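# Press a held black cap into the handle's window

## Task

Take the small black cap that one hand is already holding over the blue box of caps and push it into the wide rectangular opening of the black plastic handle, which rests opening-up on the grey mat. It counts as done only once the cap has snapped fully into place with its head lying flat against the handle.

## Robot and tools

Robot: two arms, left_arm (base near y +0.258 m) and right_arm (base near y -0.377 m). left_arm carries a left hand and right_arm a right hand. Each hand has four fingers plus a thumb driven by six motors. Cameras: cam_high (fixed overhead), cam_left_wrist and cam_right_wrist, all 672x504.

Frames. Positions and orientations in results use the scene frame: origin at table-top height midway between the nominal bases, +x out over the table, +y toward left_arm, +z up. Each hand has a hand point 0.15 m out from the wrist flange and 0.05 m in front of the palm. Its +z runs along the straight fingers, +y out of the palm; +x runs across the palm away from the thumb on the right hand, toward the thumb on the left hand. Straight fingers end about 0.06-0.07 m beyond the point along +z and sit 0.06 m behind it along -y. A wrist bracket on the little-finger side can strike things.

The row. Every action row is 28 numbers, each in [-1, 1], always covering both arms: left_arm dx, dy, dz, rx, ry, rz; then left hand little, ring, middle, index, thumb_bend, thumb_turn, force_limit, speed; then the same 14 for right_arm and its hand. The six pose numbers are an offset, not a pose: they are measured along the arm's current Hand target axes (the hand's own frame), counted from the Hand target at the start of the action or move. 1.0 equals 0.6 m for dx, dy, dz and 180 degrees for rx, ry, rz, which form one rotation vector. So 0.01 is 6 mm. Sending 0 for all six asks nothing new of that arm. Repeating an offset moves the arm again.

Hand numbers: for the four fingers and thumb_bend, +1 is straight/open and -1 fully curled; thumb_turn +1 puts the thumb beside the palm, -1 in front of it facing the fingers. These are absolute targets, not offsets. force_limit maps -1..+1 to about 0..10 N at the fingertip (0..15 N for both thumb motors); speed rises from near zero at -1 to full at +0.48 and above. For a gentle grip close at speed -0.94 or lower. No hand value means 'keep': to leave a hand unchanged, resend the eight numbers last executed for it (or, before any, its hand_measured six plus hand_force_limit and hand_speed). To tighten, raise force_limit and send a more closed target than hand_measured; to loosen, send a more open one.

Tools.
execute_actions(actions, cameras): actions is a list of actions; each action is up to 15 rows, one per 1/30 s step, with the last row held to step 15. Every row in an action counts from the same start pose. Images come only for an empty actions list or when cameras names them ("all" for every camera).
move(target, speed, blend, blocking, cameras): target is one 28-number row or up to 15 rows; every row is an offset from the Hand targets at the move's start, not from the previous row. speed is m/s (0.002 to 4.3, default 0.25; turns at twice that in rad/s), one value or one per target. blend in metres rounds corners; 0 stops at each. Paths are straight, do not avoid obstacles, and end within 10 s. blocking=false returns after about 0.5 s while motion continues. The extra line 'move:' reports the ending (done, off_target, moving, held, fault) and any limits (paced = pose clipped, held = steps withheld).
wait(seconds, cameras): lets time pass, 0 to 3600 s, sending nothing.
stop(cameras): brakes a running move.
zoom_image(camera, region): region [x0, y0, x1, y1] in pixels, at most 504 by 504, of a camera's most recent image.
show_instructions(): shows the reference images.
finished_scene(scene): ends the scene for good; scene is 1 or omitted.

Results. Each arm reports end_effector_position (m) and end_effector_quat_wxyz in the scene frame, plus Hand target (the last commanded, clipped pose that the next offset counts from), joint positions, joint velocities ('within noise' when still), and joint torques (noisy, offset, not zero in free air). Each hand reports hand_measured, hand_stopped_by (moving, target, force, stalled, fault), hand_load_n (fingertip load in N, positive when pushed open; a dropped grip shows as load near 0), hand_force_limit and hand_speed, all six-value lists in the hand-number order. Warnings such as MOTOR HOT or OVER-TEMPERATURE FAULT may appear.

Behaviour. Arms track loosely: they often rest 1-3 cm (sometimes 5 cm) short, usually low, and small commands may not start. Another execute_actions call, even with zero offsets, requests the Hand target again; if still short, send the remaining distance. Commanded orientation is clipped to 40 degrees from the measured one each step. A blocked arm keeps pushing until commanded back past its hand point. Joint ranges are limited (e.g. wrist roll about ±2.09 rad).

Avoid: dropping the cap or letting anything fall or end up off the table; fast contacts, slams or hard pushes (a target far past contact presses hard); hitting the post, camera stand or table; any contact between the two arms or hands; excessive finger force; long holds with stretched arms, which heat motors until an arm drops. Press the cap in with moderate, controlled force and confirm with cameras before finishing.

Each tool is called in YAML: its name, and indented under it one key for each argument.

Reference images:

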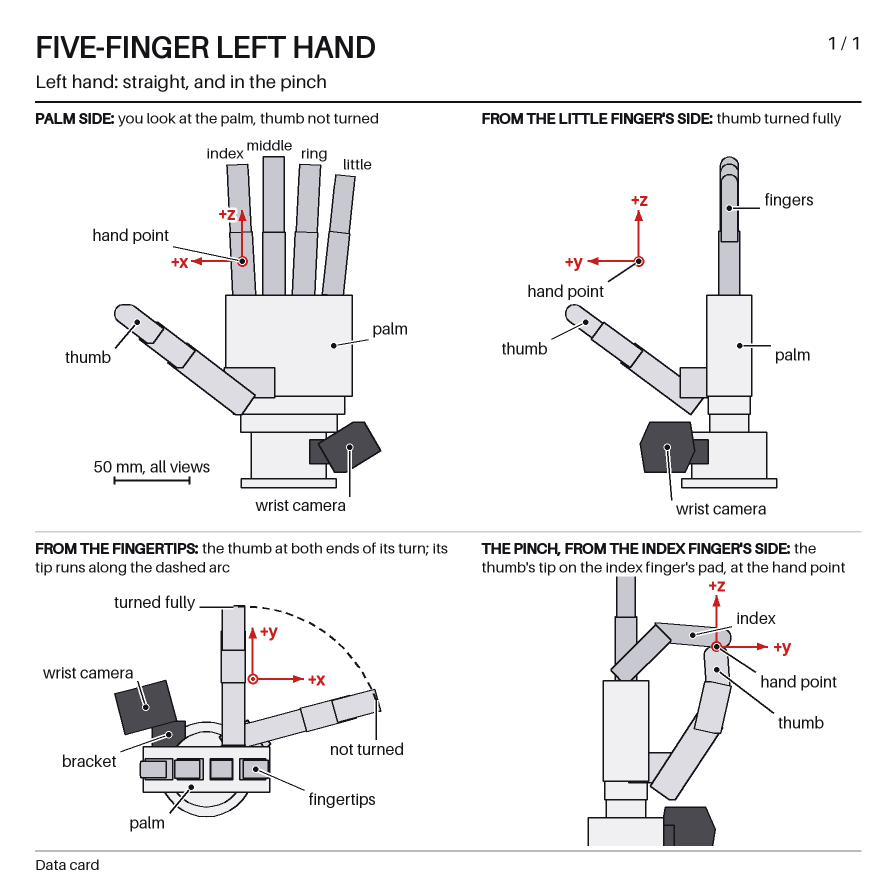

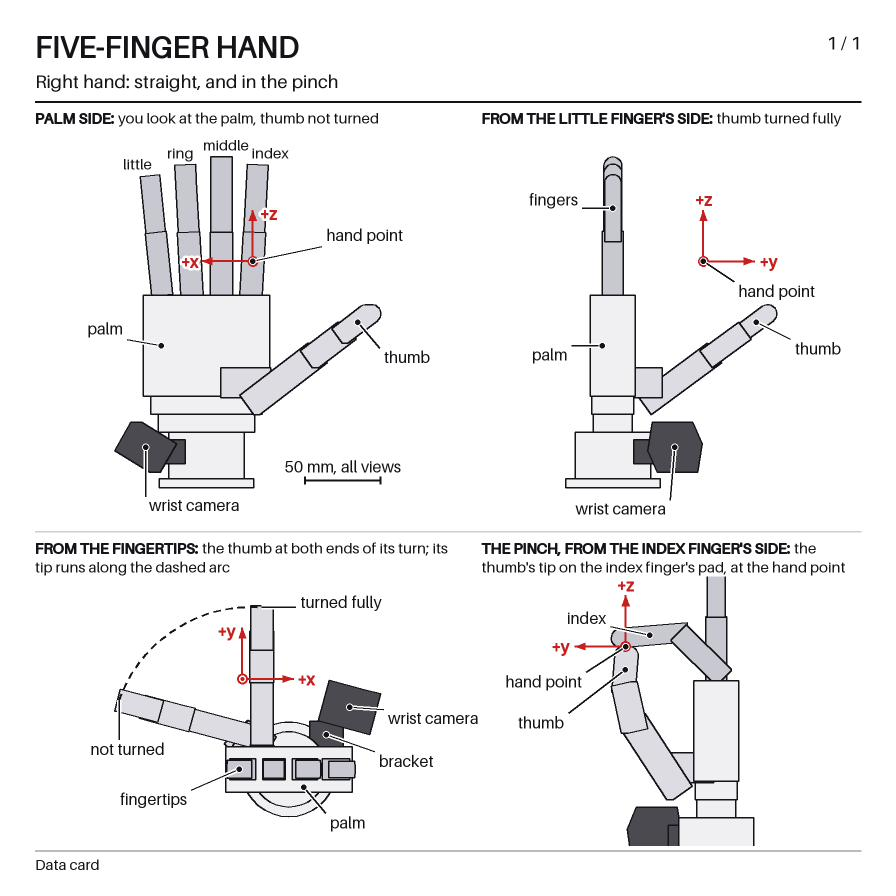

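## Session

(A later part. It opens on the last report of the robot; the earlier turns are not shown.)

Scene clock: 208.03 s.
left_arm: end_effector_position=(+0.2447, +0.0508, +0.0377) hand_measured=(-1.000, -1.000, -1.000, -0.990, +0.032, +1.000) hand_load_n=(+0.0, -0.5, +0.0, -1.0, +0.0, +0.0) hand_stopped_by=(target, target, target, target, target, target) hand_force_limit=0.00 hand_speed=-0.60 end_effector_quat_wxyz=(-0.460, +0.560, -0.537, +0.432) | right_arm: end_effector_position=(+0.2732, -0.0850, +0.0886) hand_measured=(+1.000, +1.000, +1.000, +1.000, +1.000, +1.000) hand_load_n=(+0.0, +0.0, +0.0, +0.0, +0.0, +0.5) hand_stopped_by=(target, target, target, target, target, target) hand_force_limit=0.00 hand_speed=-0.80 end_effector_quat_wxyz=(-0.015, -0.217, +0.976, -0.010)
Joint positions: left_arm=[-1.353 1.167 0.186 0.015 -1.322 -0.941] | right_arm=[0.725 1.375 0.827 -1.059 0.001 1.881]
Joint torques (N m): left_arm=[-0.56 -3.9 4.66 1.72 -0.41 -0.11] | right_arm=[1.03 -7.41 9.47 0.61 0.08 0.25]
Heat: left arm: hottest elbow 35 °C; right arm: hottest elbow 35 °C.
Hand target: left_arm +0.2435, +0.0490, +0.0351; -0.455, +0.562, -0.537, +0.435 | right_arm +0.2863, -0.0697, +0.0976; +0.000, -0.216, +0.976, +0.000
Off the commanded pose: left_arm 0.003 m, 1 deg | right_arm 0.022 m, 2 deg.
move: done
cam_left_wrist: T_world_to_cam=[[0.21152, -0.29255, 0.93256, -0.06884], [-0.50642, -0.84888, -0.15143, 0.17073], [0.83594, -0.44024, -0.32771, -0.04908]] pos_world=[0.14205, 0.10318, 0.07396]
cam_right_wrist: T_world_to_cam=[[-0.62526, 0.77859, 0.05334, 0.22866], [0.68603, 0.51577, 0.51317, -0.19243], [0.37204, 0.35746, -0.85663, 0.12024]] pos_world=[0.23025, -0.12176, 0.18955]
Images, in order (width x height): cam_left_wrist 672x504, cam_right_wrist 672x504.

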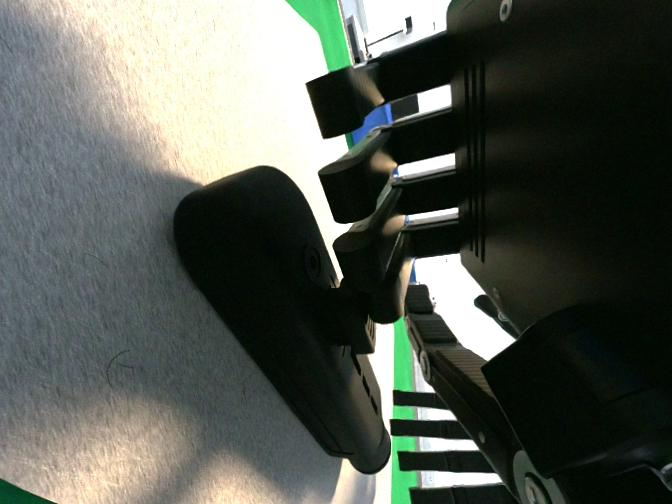

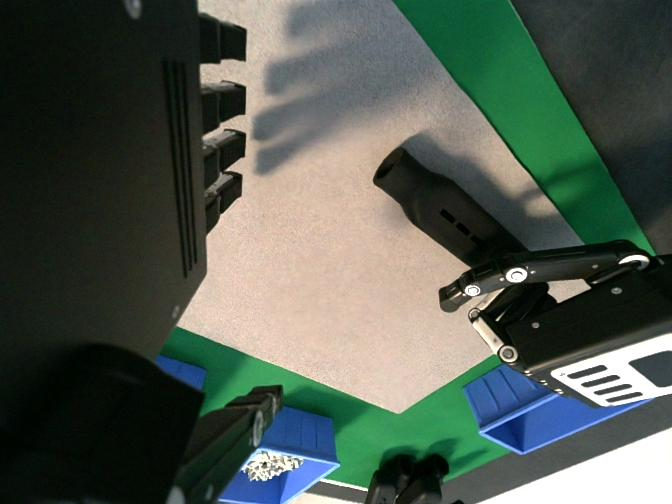

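move:
  target: [0.0,0.013,0.0028,0,0,0,-1.0,-1.0,-1.0,-0.99,0.032,1.0,0.0,-0.6, 0,0,0,0,0,0,1,1,1,1,1,1,0,-0.8]
  speed: 0.03
  cameras: ["cam_right_wrist","cam_left_wrist"]

zoom_image:
  camera: "cam_left_wrist"
  region: [260, 220, 420, 380]

zoom_image:
  camera: "cam_right_wrist"
  region: [430, 185, 580, 335]

Scene clock: 210.17 s.
left_arm: end_effector_position=(+0.2469, +0.0489, +0.0360) hand_measured=(-1.000, -1.000, -1.000, -0.990, +0.032, +1.000) hand_load_n=(+0.0, +0.0, +0.0, -3.5, +0.0, +0.0) hand_stopped_by=(target, target, target, target, target, target) hand_force_limit=0.00 hand_speed=-0.60 end_effector_quat_wxyz=(-0.461, +0.564, -0.526, +0.439) | right_arm: end_effector_position=(+0.2732, -0.0850, +0.0886) hand_measured=(+1.000, +1.000, +1.000, +1.000, +1.000, +1.000) hand_load_n=(+0.0, +0.0, +0.0, +0.0, +0.0, +0.0) hand_stopped_by=(target, target, target, target, target, target) hand_force_limit=0.00 hand_speed=-0.80 end_effector_quat_wxyz=(-0.015, -0.217, +0.976, -0.010)
Joint positions: left_arm=[-1.353 1.206 0.182 0.073 -1.337 -0.948] | right_arm=[0.725 1.375 0.827 -1.059 0.001 1.881]
Joint torques (N m): left_arm=[-0.67 -3.43 4.03 1.42 0.26 -0.04] | right_arm=[1.08 -7.3 9.48 0.62 0.08 0.24]
Heat: left arm: hottest elbow 35 °C; right arm: hottest elbow 35 °C.
Hand target: left_arm +0.2435, +0.0490, +0.0272; -0.455, +0.562, -0.537, +0.435 | right_arm +0.2863, -0.0697, +0.0976; +0.000, -0.216, +0.976, +0.000
Off the commanded pose: left_arm 0.009 m, 2 deg | right_arm 0.022 m, 2 deg.
move: done
cam_left_wrist: T_world_to_cam=[[0.19958, -0.27246, 0.94124, -0.06656], [-0.49528, -0.85688, -0.14302, 0.16728], [0.8455, -0.43764, -0.30596, -0.05555]] pos_world=[0.1431, 0.10089, 0.06958]
cam_right_wrist: T_world_to_cam=[[-0.62526, 0.77859, 0.05334, 0.22866], [0.68603, 0.51577, 0.51317, -0.19243], [0.37204, 0.35746, -0.85663, 0.12024]] pos_world=[0.23025, -0.12176, 0.18955]
Images, in order (width x height): cam_left_wrist 672x504, cam_right_wrist 672x504.

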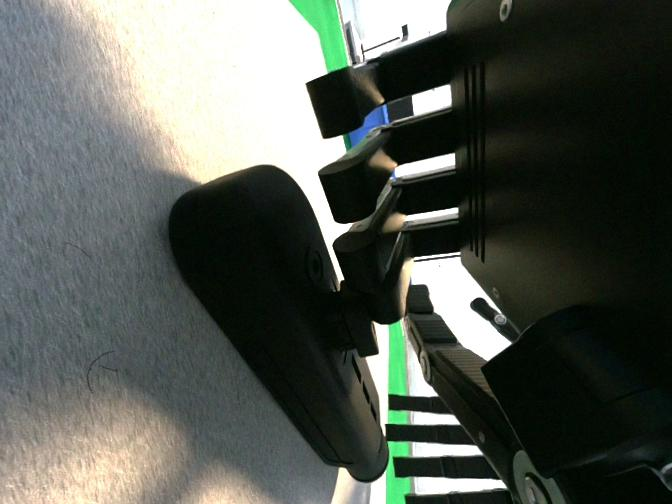

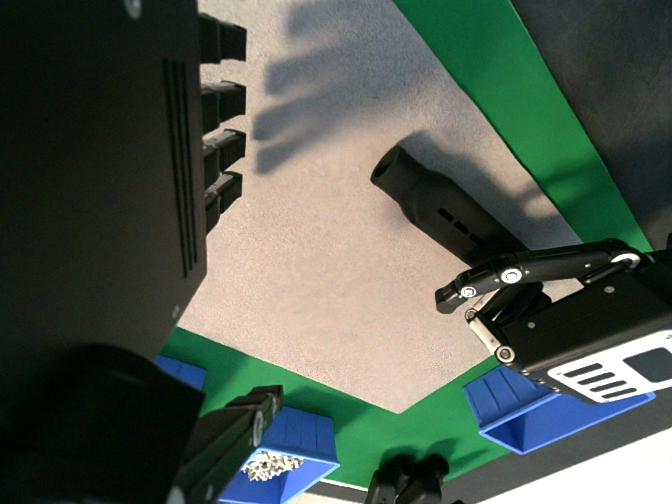

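Scaled by 3.150 from the camera's image (finer frame: 960x720).

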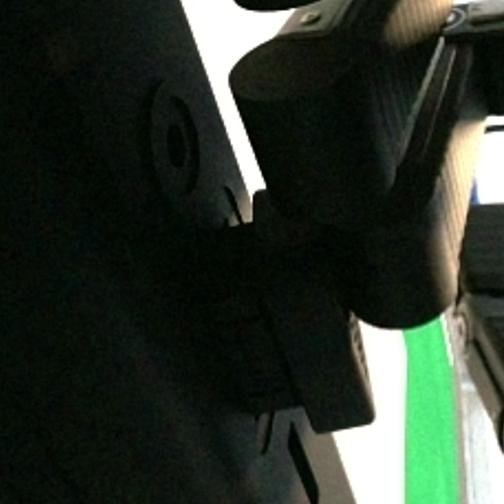

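Scaled by 3.360 from the camera's image (finer frame: 960x720).

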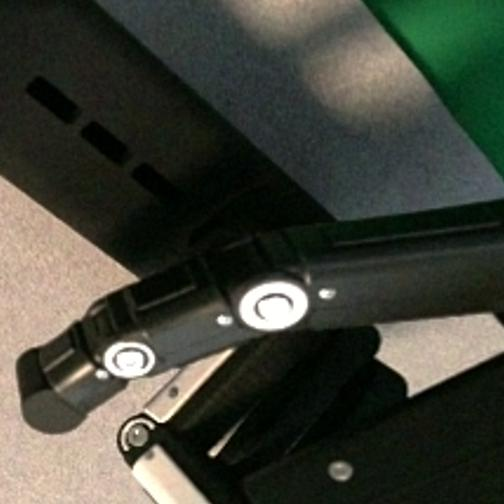

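move:
  target: [0.0,-0.045,-0.0097,0,0,0,-1.0,-1.0,-1.0,-0.99,0.032,1.0,0.0,-0.6, 0,0,0,0,0,0,1,1,1,1,1,1,0,-0.8]
  speed: 0.08
  cameras: ["cam_right_wrist","cam_left_wrist"]

zoom_image:
  camera: "cam_left_wrist"
  region: [220, 200, 380, 360]

zoom_image:
  camera: "cam_right_wrist"
  region: [450, 205, 560, 315]

Scene clock: 213.00 s.
left_arm: end_effector_position=(+0.2424, +0.0586, +0.0477) hand_measured=(-1.000, -1.000, -1.000, -0.990, +0.032, +1.000) hand_load_n=(+0.0, +0.0, +0.0, +0.0, +0.0, +0.0) hand_stopped_by=(target, target, target, target, target, target) hand_force_limit=0.00 hand_speed=-0.60 end_effector_quat_wxyz=(-0.460, +0.557, -0.542, +0.428) | right_arm: end_effector_position=(+0.2732, -0.0850, +0.0886) hand_measured=(+1.000, +1.000, +1.000, +1.000, +1.000, +1.000) hand_load_n=(+0.0, +0.0, +0.0, +0.0, +0.0, +0.0) hand_stopped_by=(target, target, target, target, target, target) hand_force_limit=0.00 hand_speed=-0.80 end_effector_quat_wxyz=(-0.015, -0.217, +0.976, -0.010)
Joint positions: left_arm=[-1.353 1.066 0.182 -0.088 -1.315 -0.933] | right_arm=[0.725 1.375 0.827 -1.059 0.001 1.881]
Joint torques (N m): left_arm=[-0.32 -4.31 7.35 0.58 -0.7 -0.09] | right_arm=[1.08 -7.41 9.5 0.62 0.08 0.25]
Heat: left arm: hottest elbow 35 °C; right arm: hottest elbow 35 °C.
Hand target: left_arm +0.2434, +0.0489, +0.0548; -0.454, +0.562, -0.537, +0.435 | right_arm +0.2863, -0.0697, +0.0976; +0.000, -0.216, +0.976, +0.000
Off the commanded pose: left_arm 0.012 m, 1 deg | right_arm 0.022 m, 2 deg.
move: off_target (left_arm)
cam_left_wrist: T_world_to_cam=[[0.21633, -0.30486, 0.9275, -0.07548], [-0.51225, -0.84418, -0.15799, 0.17917], [0.83114, -0.44094, -0.33879, -0.0387]] pos_world=[0.14028, 0.11117, 0.08521]
cam_right_wrist: T_world_to_cam=[[-0.62526, 0.77859, 0.05334, 0.22866], [0.68603, 0.51577, 0.51317, -0.19243], [0.37204, 0.35746, -0.85663, 0.12024]] pos_world=[0.23025, -0.12176, 0.18955]
Images, in order (width x height): cam_left_wrist 672x504, cam_right_wrist 672x504.

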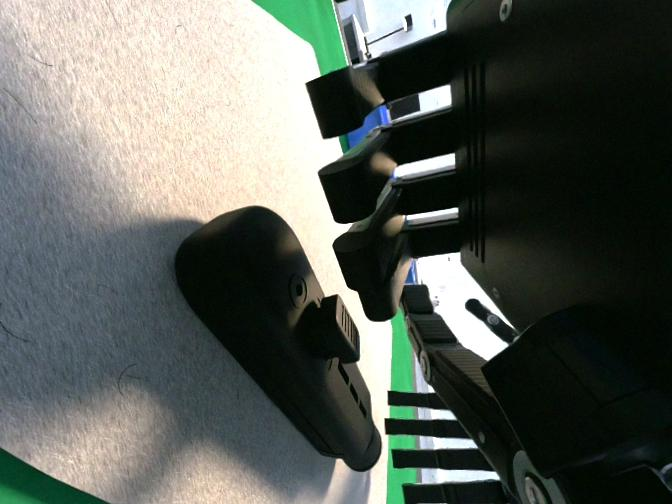

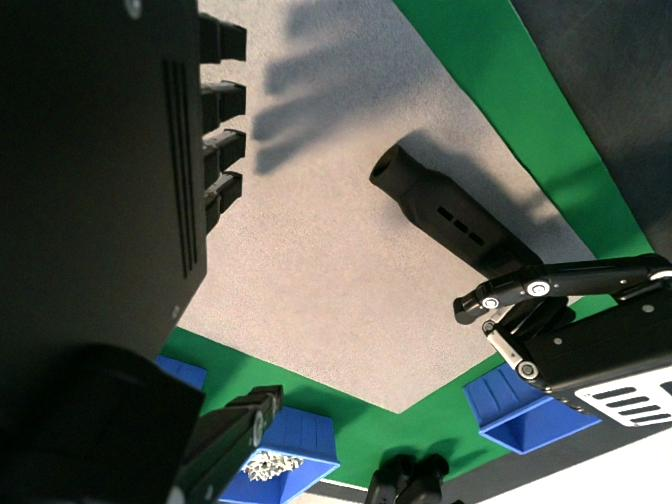

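Scaled by 3.150 from the camera's image (finer frame: 960x720).

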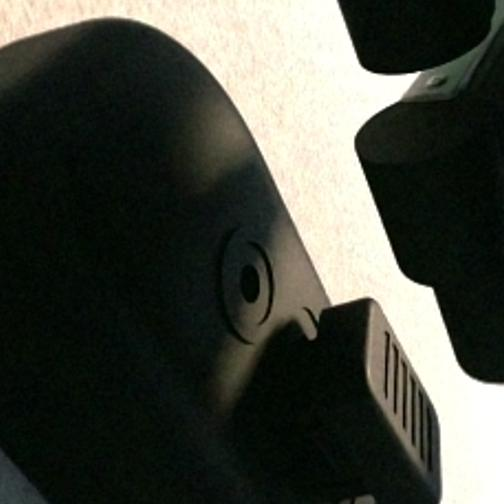

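Scaled by 4.582 from the camera's image (finer frame: 960x720).

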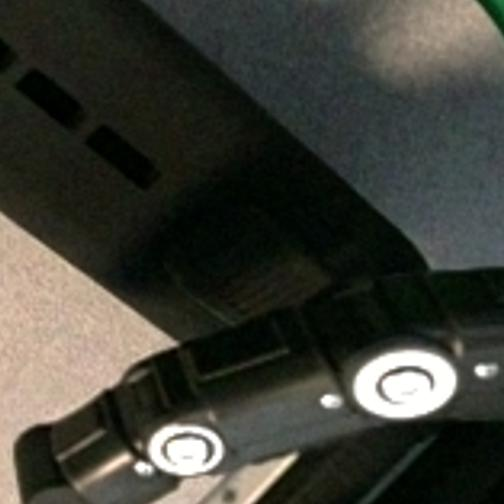

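move:
  target: [0.0,-0.0652,-0.014,0,0,0,-1.0,-1.0,-1.0,-0.99,0.032,1.0,0.0,-0.6, 0,0,0,0,0,0,1,1,1,1,1,1,0,-0.8]
  speed: 0.12
  cameras: ["cam_right_wrist","cam_left_wrist"]

zoom_image:
  camera: "cam_left_wrist"
  region: [180, 220, 300, 340]

zoom_image:
  camera: "cam_right_wrist"
  region: [470, 225, 550, 305]

Scene clock: 215.27 s.
left_arm: end_effector_position=(+0.2407, +0.0664, +0.0780) hand_measured=(-1.000, -1.000, -1.000, -0.990, +0.032, +1.000) hand_load_n=(+0.0, +0.0, +0.0, +0.0, +0.0, -0.5) hand_stopped_by=(target, target, target, target, target, target) hand_force_limit=0.00 hand_speed=-0.60 end_effector_quat_wxyz=(-0.464, +0.554, -0.547, +0.422) | right_arm: end_effector_position=(+0.2732, -0.0850, +0.0886) hand_measured=(+1.000, +1.000, +1.000, +1.000, +1.000, +1.000) hand_load_n=(+0.0, +0.0, +0.0, +0.0, -0.5, +0.0) hand_stopped_by=(target, target, target, target, target, target) hand_force_limit=0.00 hand_speed=-0.80 end_effector_quat_wxyz=(-0.015, -0.217, +0.976, -0.010)
Joint positions: left_arm=[-1.353 0.882 0.222 -0.33 -1.313 -0.933] | right_arm=[0.725 1.375 0.827 -1.059 0.001 1.881]
Joint torques (N m): left_arm=[-0.73 -3.02 10.43 0.43 -0.77 -0.13] | right_arm=[1.03 -7.36 9.48 0.62 0.08 0.25]
Heat: left arm: hottest elbow 35 °C; right arm: hottest elbow 35 °C.
Hand target: left_arm +0.2434, +0.0490, +0.0948; -0.455, +0.562, -0.537, +0.435 | right_arm +0.2863, -0.0697, +0.0976; +0.000, -0.216, +0.976, +0.000
Off the commanded pose: left_arm 0.024 m, 2 deg | right_arm 0.022 m, 2 deg.
move: off_target (left_arm)
cam_left_wrist: T_world_to_cam=[[0.22058, -0.32142, 0.92089, -0.10037], [-0.5137, -0.84087, -0.17045, 0.19075], [0.82913, -0.43546, -0.35059, -0.02251]] pos_world=[0.13879, 0.11834, 0.11705]
cam_right_wrist: T_world_to_cam=[[-0.62526, 0.77859, 0.05334, 0.22866], [0.68603, 0.51577, 0.51317, -0.19243], [0.37204, 0.35746, -0.85663, 0.12024]] pos_world=[0.23025, -0.12176, 0.18955]
Images, in order (width x height): cam_left_wrist 672x504, cam_right_wrist 672x504.

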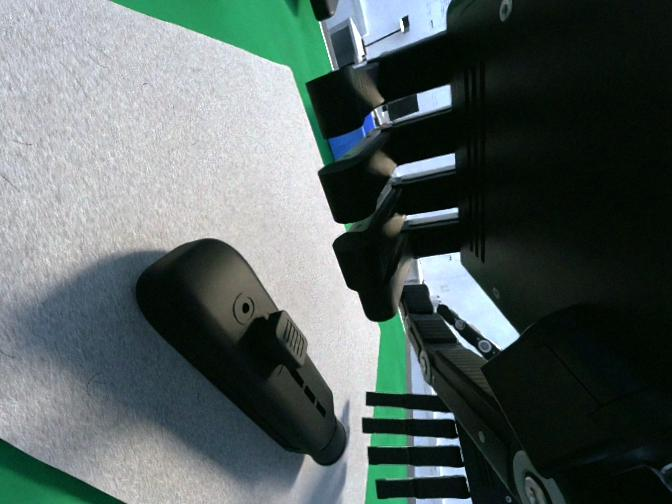

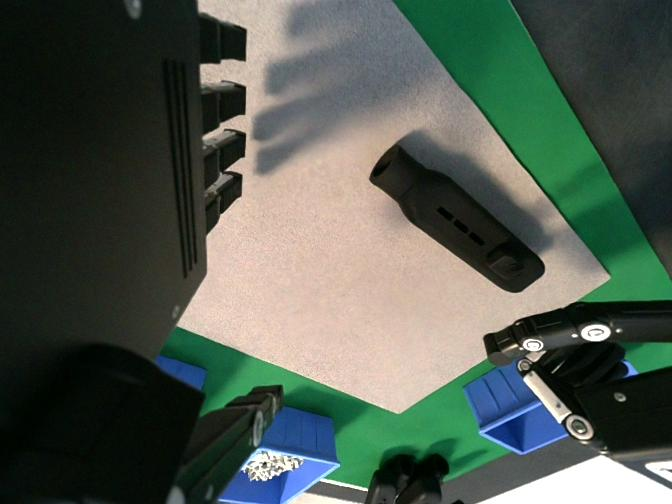

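Scaled by 4.200 from the camera's image (finer frame: 960x720).

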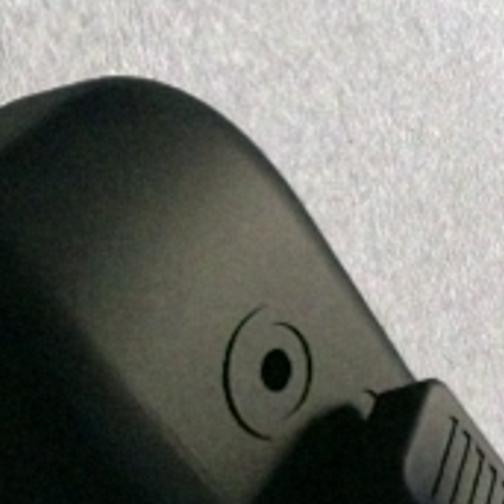

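Scaled by 6.300 from the camera's image (finer frame: 960x720).

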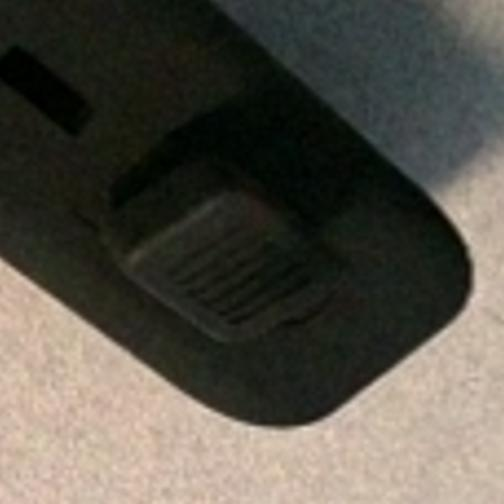

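zoom_image:
  camera: "cam_left_wrist"
  region: [220, 280, 340, 400]

zoom_image:
  camera: "cam_right_wrist"
  region: [480, 235, 530, 285]

Scaled by 4.200 from the camera's image (finer frame: 960x720).

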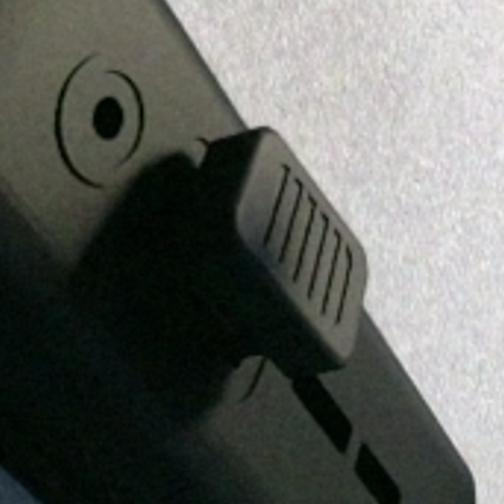

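Scaled by 10.080 from the camera's image (finer frame: 960x720).

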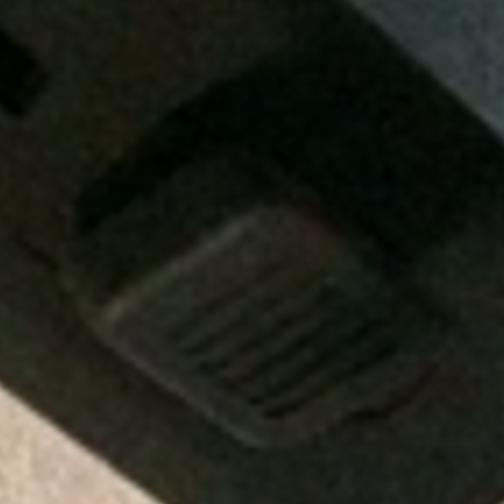

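move:
  target:
    - [-0.0003,0.0862,0.0115,0,0,0,-1.0,-1.0,-1.0,-0.99,0.032,1.0,0.0,-0.6, 0,0,0,0,0,0,1,1,1,1,1,1,0,-0.8]
    - [-0.0003,0.12,0.0187,0,0,0,-1.0,-1.0,-1.0,-0.99,0.032,1.0,0.0,-0.6, 0,0,0,0,0,0,1,1,1,1,1,1,0,-0.8]
  speed: [0.08, 0.025]
  cameras: ["cam_right_wrist","cam_left_wrist"]

zoom_image:
  camera: "cam_left_wrist"
  region: [260, 220, 420, 380]

Scene clock: 225.87 s.
left_arm: end_effector_position=(+0.2450, +0.0473, +0.0355) hand_measured=(-1.000, -1.000, -1.000, -0.990, +0.032, +1.000) hand_load_n=(+0.0, +0.0, +0.0, -3.5, +0.0, +0.0) hand_stopped_by=(target, target, target, target, target, target) hand_force_limit=0.00 hand_speed=-0.60 end_effector_quat_wxyz=(-0.460, +0.569, -0.516, +0.446) | right_arm: end_effector_position=(+0.2732, -0.0850, +0.0886) hand_measured=(+1.000, +1.000, +1.000, +1.000, +1.000, +1.000) hand_load_n=(+0.0, +0.0, +0.0, +0.0, +0.0, +0.0) hand_stopped_by=(target, target, target, target, target, target) hand_force_limit=0.00 hand_speed=-0.80 end_effector_quat_wxyz=(-0.015, -0.217, +0.976, -0.010)
Joint positions: left_arm=[-1.37 1.226 0.193 0.023 -1.358 -1.033] | right_arm=[0.725 1.375 0.827 -1.059 0.001 1.881]
Joint torques (N m): left_arm=[-0.73 -2.9 3.71 1.18 0.6 0.05] | right_arm=[1.03 -7.36 9.48 0.62 0.08 0.24]
Heat: left arm: hottest elbow 36 °C; right arm: hottest elbow 35 °C.
Hand target: left_arm +0.2393, +0.0488, +0.0220; -0.454, +0.562, -0.537, +0.435 | right_arm +0.2863, -0.0697, +0.0976; +0.000, -0.216, +0.976, +0.000
Off the commanded pose: left_arm 0.015 m, 3 deg | right_arm 0.022 m, 2 deg.
move: off_target (left_arm)
cam_left_wrist: T_world_to_cam=[[0.19183, -0.24987, 0.94909, -0.06559], [-0.48522, -0.86474, -0.12959, 0.16238], [0.85309, -0.43566, -0.28713, -0.05742]] pos_world=[0.14036, 0.09901, 0.0668]
cam_right_wrist: T_world_to_cam=[[-0.62526, 0.77859, 0.05334, 0.22866], [0.68603, 0.51577, 0.51317, -0.19243], [0.37204, 0.35746, -0.85663, 0.12024]] pos_world=[0.23025, -0.12176, 0.18955]
Images, in order (width x height): cam_left_wrist 672x504, cam_right_wrist 672x504.

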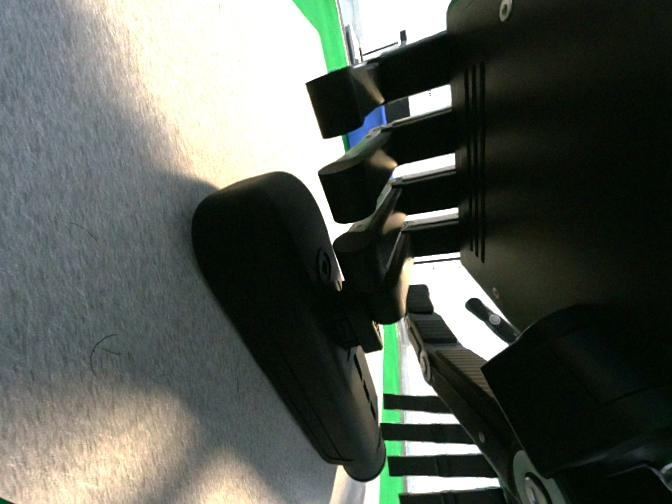

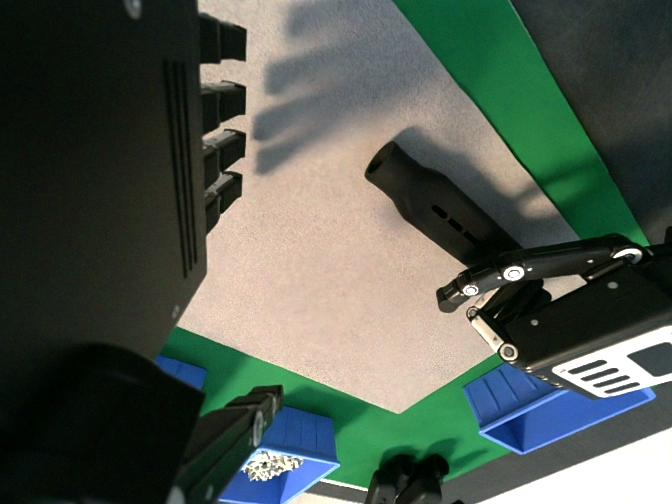

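Scaled by 3.150 from the camera's image (finer frame: 960x720).

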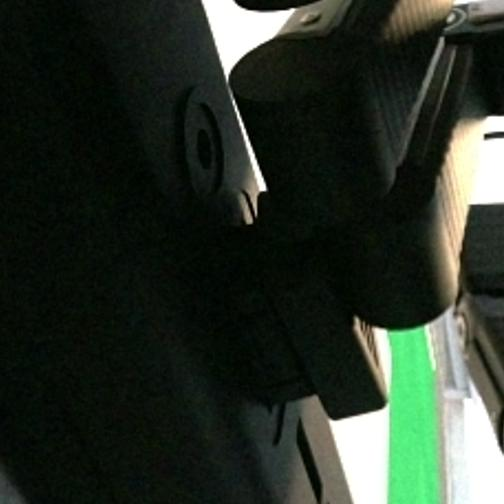

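move:
  target: [0.0,0.0252,0.0,0,0,0,-1.0,-1.0,-1.0,-0.99,0.032,1.0,0.0,-0.6, 0,0,0,0,0,0,1,1,1,1,1,1,0,-0.8]
  speed: 0.03
  cameras: ["cam_right_wrist","cam_left_wrist"]

zoom_image:
  camera: "cam_left_wrist"
  region: [260, 220, 420, 380]

Scene clock: 229.47 s.
left_arm: end_effector_position=(+0.2465, +0.0484, +0.0330) hand_measured=(-1.000, -1.000, -1.000, -0.990, +0.032, +1.000) hand_load_n=(+0.0, +0.0, +0.0, -4.0, +0.0, +0.0) hand_stopped_by=(target, target, target, target, target, target) hand_force_limit=0.00 hand_speed=-0.60 end_effector_quat_wxyz=(-0.465, +0.574, -0.493, +0.458) | right_arm: end_effector_position=(+0.2732, -0.0850, +0.0886) hand_measured=(+1.000, +1.000, +1.000, +1.000, +1.000, +1.000) hand_load_n=(+0.0, +0.0, +0.0, +0.0, +0.0, +0.0) hand_stopped_by=(target, target, target, target, target, target) hand_force_limit=0.00 hand_speed=-0.80 end_effector_quat_wxyz=(-0.015, -0.217, +0.976, -0.010)
Joint positions: left_arm=[-1.382 1.286 0.193 0.04 -1.401 -1.116] | right_arm=[0.725 1.375 0.827 -1.059 0.001 1.881]
Joint torques (N m): left_arm=[-1.61 -1.73 3.21 0.8 2.05 0.16] | right_arm=[1.03 -7.41 9.48 0.61 0.08 0.25]
Heat: left arm: hottest elbow 36 °C; right arm: hottest elbow 35 °C.
Hand target: left_arm +0.2362, +0.0487, +0.0072; -0.455, +0.562, -0.537, +0.435 | right_arm +0.2863, -0.0697, +0.0976; +0.000, -0.216, +0.976, +0.000
Off the commanded pose: left_arm 0.028 m, 6 deg | right_arm 0.022 m, 2 deg.
move: off_target (left_arm)
cam_left_wrist: T_world_to_cam=[[0.16374, -0.21475, 0.96284, -0.05846], [-0.45971, -0.88018, -0.11814, 0.15785], [0.87285, -0.42328, -0.24284, -0.06588]] pos_world=[0.13964, 0.09849, 0.05893]
cam_right_wrist: T_world_to_cam=[[-0.62526, 0.77859, 0.05334, 0.22866], [0.68603, 0.51577, 0.51317, -0.19243], [0.37204, 0.35746, -0.85663, 0.12024]] pos_world=[0.23025, -0.12176, 0.18955]
Images, in order (width x height): cam_left_wrist 672x504, cam_right_wrist 672x504.

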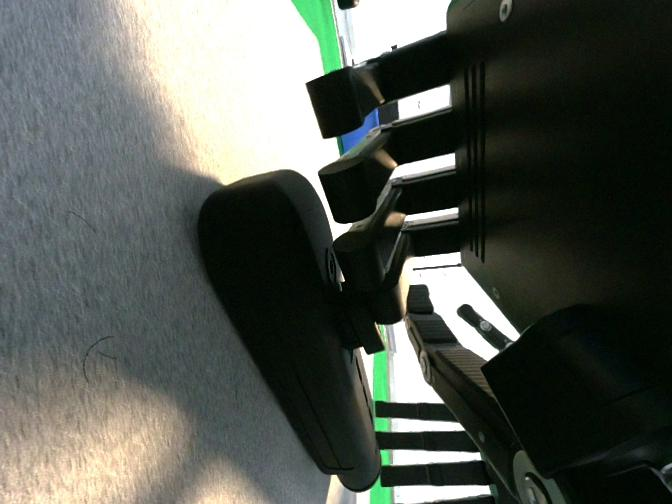

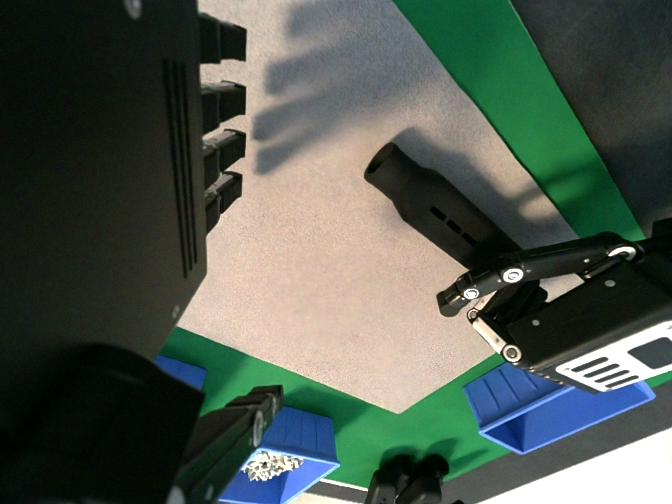

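Scaled by 3.150 from the camera's image (finer frame: 960x720).

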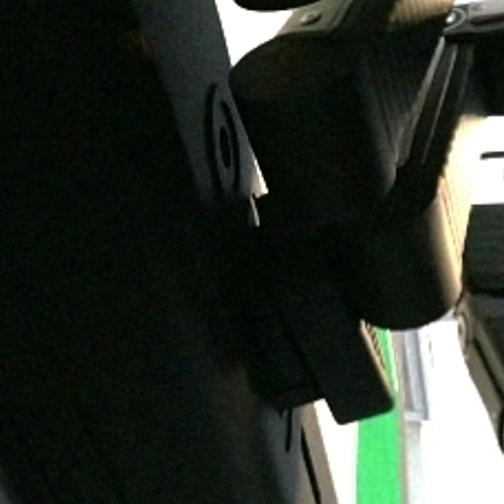

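move:
  target:
    - [0,-0.186,-0.0294,0,0,0,-1.0,-1.0,-1.0,-0.99,0.032,1.0,0.0,-0.6, 0,0,0,0,0,0,1,1,1,1,1,1,0,-0.8]
    - [-0.0605,-0.2342,-0.2027,-0.3992,0.2012,0.2485,-1.0,-1.0,1.0,-0.99,0.032,1.0,0.0,-0.6, 0,0,0,0,0,0,1,1,1,1,1,1,0,-0.8]
  speed: [0.08, 0.15]
  cameras: ["all"]

zoom_image:
  camera: "cam_right_wrist"
  region: [460, 225, 540, 305]

Scene clock: 253.93 s.
left_arm: end_effector_position=(+0.1344, +0.0901, +0.1552) hand_measured=(-1.000, -1.000, +1.000, -0.990, +0.032, +1.000) hand_load_n=(+0.0, +0.5, +0.0, +0.0, +0.0, +0.0) hand_stopped_by=(target, target, target, target, target, target) hand_force_limit=0.00 hand_speed=-0.60 end_effector_quat_wxyz=(-0.004, -0.334, +0.942, +0.015) | right_arm: end_effector_position=(+0.2732, -0.0850, +0.0886) hand_measured=(+1.000, +1.000, +1.000, +1.000, +1.000, +1.000) hand_load_n=(+0.0, +0.0, +0.0, +0.0, +0.0, +0.0) hand_stopped_by=(target, target, target, target, target, target) hand_force_limit=0.00 hand_speed=-0.80 end_effector_quat_wxyz=(-0.015, -0.217, +0.976, -0.010)
Joint positions: left_arm=[-0.84 1.049 0.837 -1.389 -0.002 0.028] | right_arm=[0.725 1.375 0.827 -1.059 0.001 1.881]
Joint torques (N m): left_arm=[0.38 -5.48 11.49 -0.4 0.09 0.06] | right_arm=[0.91 -7.41 9.5 0.64 0.09 0.24]
Heat: left arm: hottest elbow 36 °C; right arm: hottest elbow 36 °C.
Hand target: left_arm +0.1449, +0.0812, +0.1700; +0.000, -0.334, +0.942, -0.001 | right_arm +0.2863, -0.0697, +0.0976; +0.000, -0.216, +0.976, +0.000
Off the commanded pose: left_arm 0.020 m, 2 deg | right_arm 0.022 m, 2 deg.
move: off_target (left_arm); target 2's new numbers were sent with left_arm's hand 0.020 m and 2 deg from that target
cam_left_wrist: T_world_to_cam=[[0.37368, -0.927, -0.03214, 0.04148], [-0.78885, -0.33583, 0.51471, 0.05436], [-0.48793, -0.16698, -0.85676, 0.33432]] pos_world=[0.19051, 0.11253, 0.25978]
cam_right_wrist: T_world_to_cam=[[-0.62526, 0.77859, 0.05334, 0.22866], [0.68603, 0.51577, 0.51317, -0.19243], [0.37204, 0.35746, -0.85663, 0.12024]] pos_world=[0.23025, -0.12176, 0.18955]

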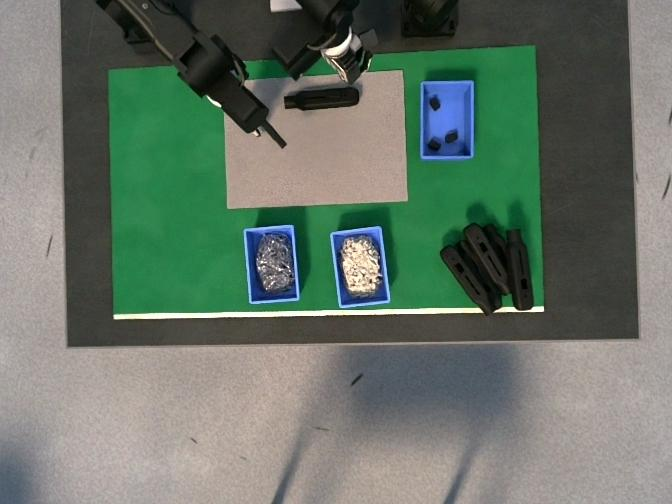

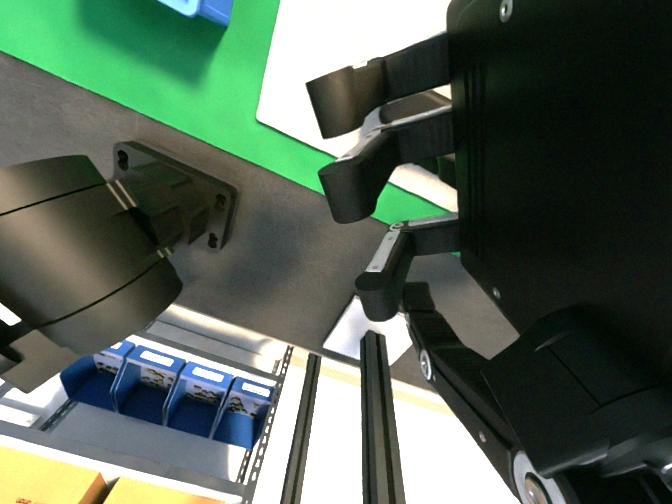

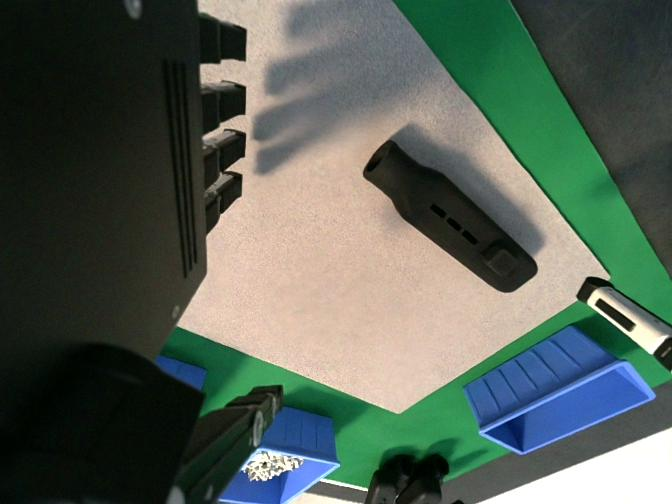

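Scaled by 6.300 from the camera's image (finer frame: 960x720).

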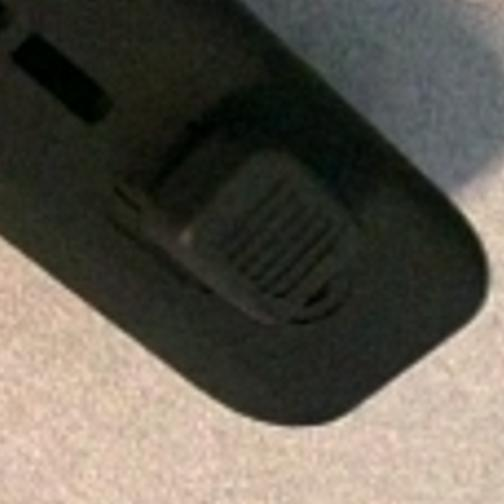

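zoom_image:
  camera: "cam_right_wrist"
  region: [470, 235, 530, 285]

zoom_image:
  camera: "cam_high"
  region: [280, 50, 400, 130]

Scaled by 8.400 from the camera's image (finer frame: 960x720).

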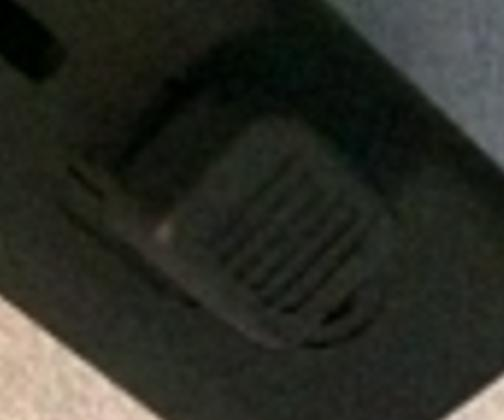

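Scaled by 4.200 from the camera's image (finer frame: 960x720).

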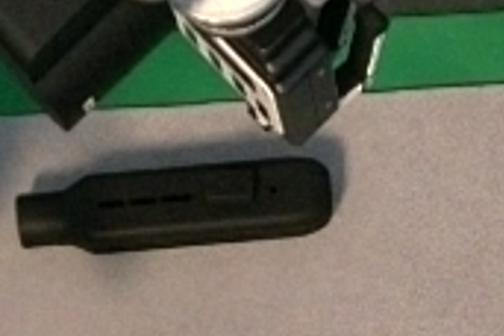

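zoom_image:
  camera: "cam_right_wrist"
  region: [560, 240, 672, 380]

zoom_image:
  camera: "cam_left_wrist"
  region: [300, 60, 460, 330]

Scaled by 3.600 from the camera's image (finer frame: 960x720).

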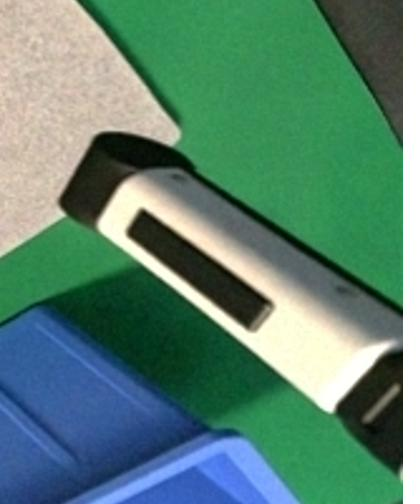

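Scaled by 1.867 from the camera's image (finer frame: 960x720).

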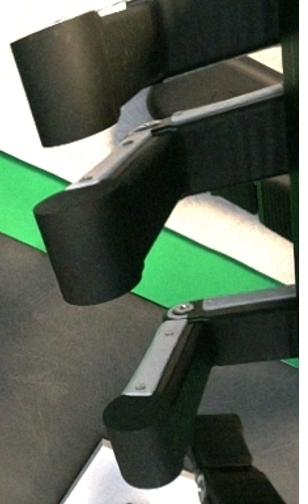

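move:
  target: [-0.005,-0.0362,0.0267,0,0,0,-1.0,-1.0,1.0,-0.99,0.032,1.0,0.0,-0.6, 0,0,0,0,0,0,1,1,1,1,1,1,0,-0.8]
  speed: 0.08
  cameras: ["cam_right_wrist","cam_high"]

zoom_image:
  camera: "cam_right_wrist"
  region: [460, 205, 580, 325]

zoom_image:
  camera: "cam_high"
  region: [280, 50, 400, 130]

Scene clock: 265.03 s.
left_arm: end_effector_position=(+0.1456, +0.0803, +0.1412) hand_measured=(-1.000, -1.000, +1.000, -0.990, +0.032, +1.000) hand_load_n=(+0.0, +0.0, +0.0, +0.0, +0.0, +0.0) hand_stopped_by=(target, target, target, target, target, target) hand_force_limit=0.00 hand_speed=-0.60 end_effector_quat_wxyz=(-0.009, -0.334, +0.942, +0.026) | right_arm: end_effector_position=(+0.2732, -0.0850, +0.0886) hand_measured=(+1.000, +1.000, +1.000, +1.000, +1.000, +1.000) hand_load_n=(+0.0, +0.0, +0.0, +0.0, +0.0, +0.0) hand_stopped_by=(target, target, target, target, target, target) hand_force_limit=0.00 hand_speed=-0.80 end_effector_quat_wxyz=(-0.015, -0.217, +0.976, -0.010)
Joint positions: left_arm=[-0.832 1.123 0.845 -1.347 -0.002 0.035] | right_arm=[0.725 1.375 0.827 -1.059 0.001 1.881]
Joint torques (N m): left_arm=[0.26 -6.48 11.33 0.46 0.09 0.07] | right_arm=[1.03 -7.41 9.5 0.64 0.09 0.25]
Heat: left arm: hottest elbow 36 °C; right arm: hottest elbow 36 °C.
Hand target: left_arm +0.1609, +0.0662, +0.1539; +0.000, -0.334, +0.943, +0.000 | right_arm +0.2863, -0.0697, +0.0976; +0.000, -0.216, +0.976, +0.000
Off the commanded pose: left_arm 0.024 m, 3 deg | right_arm 0.022 m, 2 deg.
move: off_target (left_arm)
cam_right_wrist: T_world_to_cam=[[-0.62526, 0.77859, 0.05334, 0.22866], [0.68603, 0.51577, 0.51317, -0.19243], [0.37204, 0.35746, -0.85663, 0.12024]] pos_world=[0.23025, -0.12176, 0.18955]
Images, in order (width x height): cam_high 672x504, cam_right_wrist 672x504.

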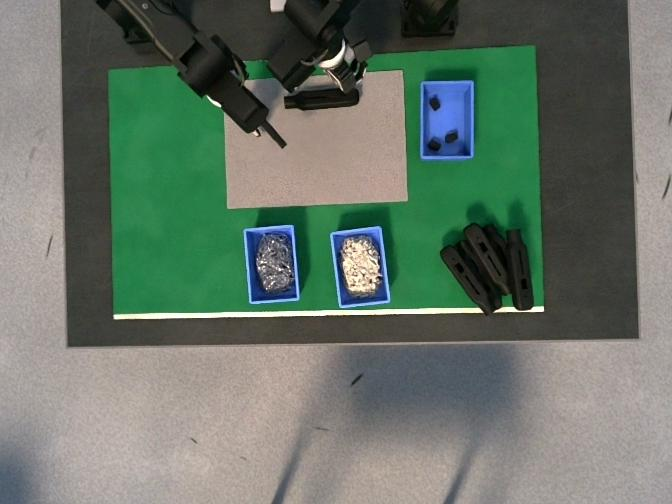

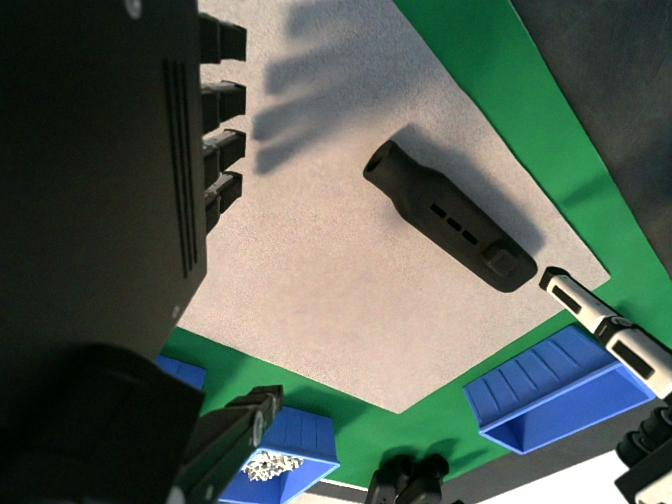

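Scaled by 4.200 from the camera's image (finer frame: 960x720).

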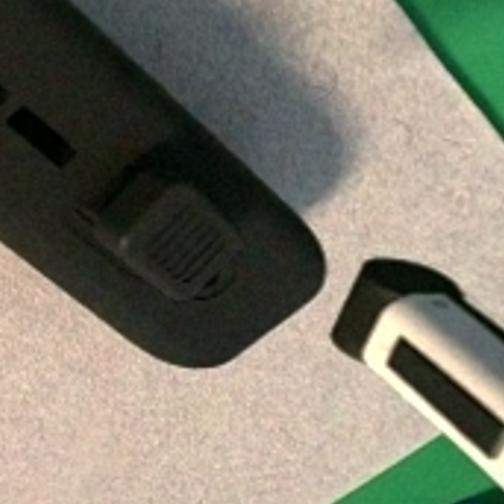

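Scaled by 4.200 from the camera's image (finer frame: 960x720).

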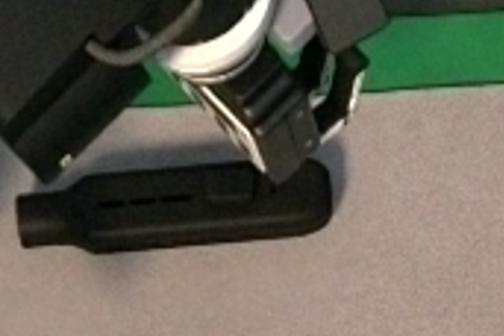

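move:
  target: [0.0012,-0.028,0.015,0,0,0,-1.0,-1.0,1.0,-0.99,0.032,1.0,0.0,-0.6, 0,0,0,0,0,0,1,1,1,1,1,1,0,-0.8]
  speed: 0.06
  cameras: ["cam_right_wrist","cam_high"]

zoom_image:
  camera: "cam_right_wrist"
  region: [460, 215, 550, 305]

Scene clock: 267.90 s.
left_arm: end_effector_position=(+0.1566, +0.0677, +0.1332) hand_measured=(-1.000, -1.000, +1.000, -0.990, +0.032, +1.000) hand_load_n=(+0.0, +0.0, +0.0, +0.0, +0.0, +0.0) hand_stopped_by=(target, target, target, target, target, target) hand_force_limit=0.00 hand_speed=-0.60 end_effector_quat_wxyz=(-0.009, -0.334, +0.942, +0.025) | right_arm: end_effector_position=(+0.2732, -0.0850, +0.0886) hand_measured=(+1.000, +1.000, +1.000, +1.000, +1.000, +1.000) hand_load_n=(+0.0, +0.0, +0.5, +0.0, +0.0, +0.0) hand_stopped_by=(target, target, target, target, target, target) hand_force_limit=0.00 hand_speed=-0.80 end_effector_quat_wxyz=(-0.015, -0.217, +0.976, -0.010)
Joint positions: left_arm=[-0.832 1.177 0.863 -1.31 -0.002 0.035] | right_arm=[0.725 1.375 0.827 -1.059 0.001 1.881]
Joint torques (N m): left_arm=[-0.09 -7.47 11.07 0.46 0.1 0.01] | right_arm=[1.08 -7.41 9.48 0.62 0.08 0.24]
Heat: left arm: hottest elbow 37 °C; right arm: hottest elbow 36 °C.
Hand target: left_arm +0.1710, +0.0527, +0.1450; +0.000, -0.334, +0.942, +0.000 | right_arm +0.2863, -0.0697, +0.0976; +0.000, -0.216, +0.976, +0.000
Off the commanded pose: left_arm 0.024 m, 3 deg | right_arm 0.022 m, 2 deg.
move: off_target (left_arm)
cam_right_wrist: T_world_to_cam=[[-0.62526, 0.77859, 0.05334, 0.22866], [0.68603, 0.51577, 0.51317, -0.19243], [0.37204, 0.35746, -0.85663, 0.12024]] pos_world=[0.23025, -0.12176, 0.18955]
Images, in order (width x height): cam_high 672x504, cam_right_wrist 672x504.

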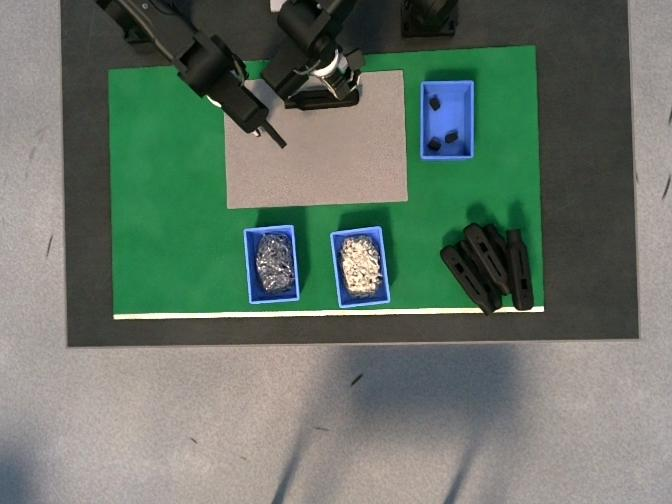

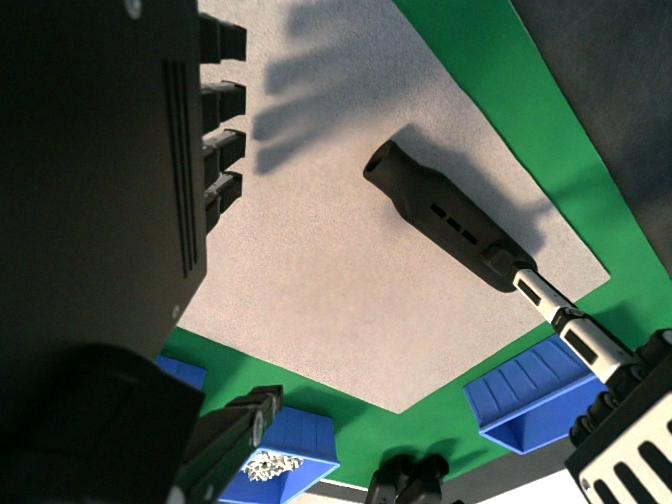

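Scaled by 5.600 from the camera's image (finer frame: 960x720).

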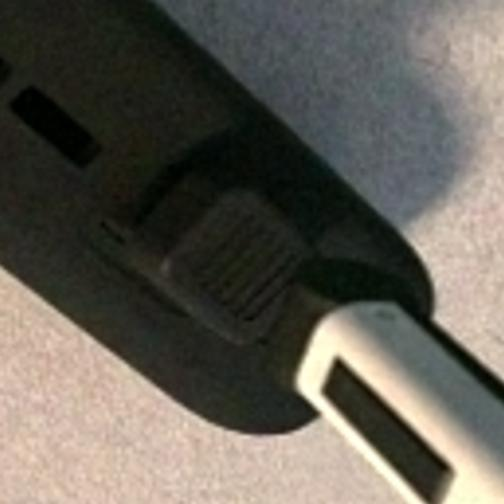

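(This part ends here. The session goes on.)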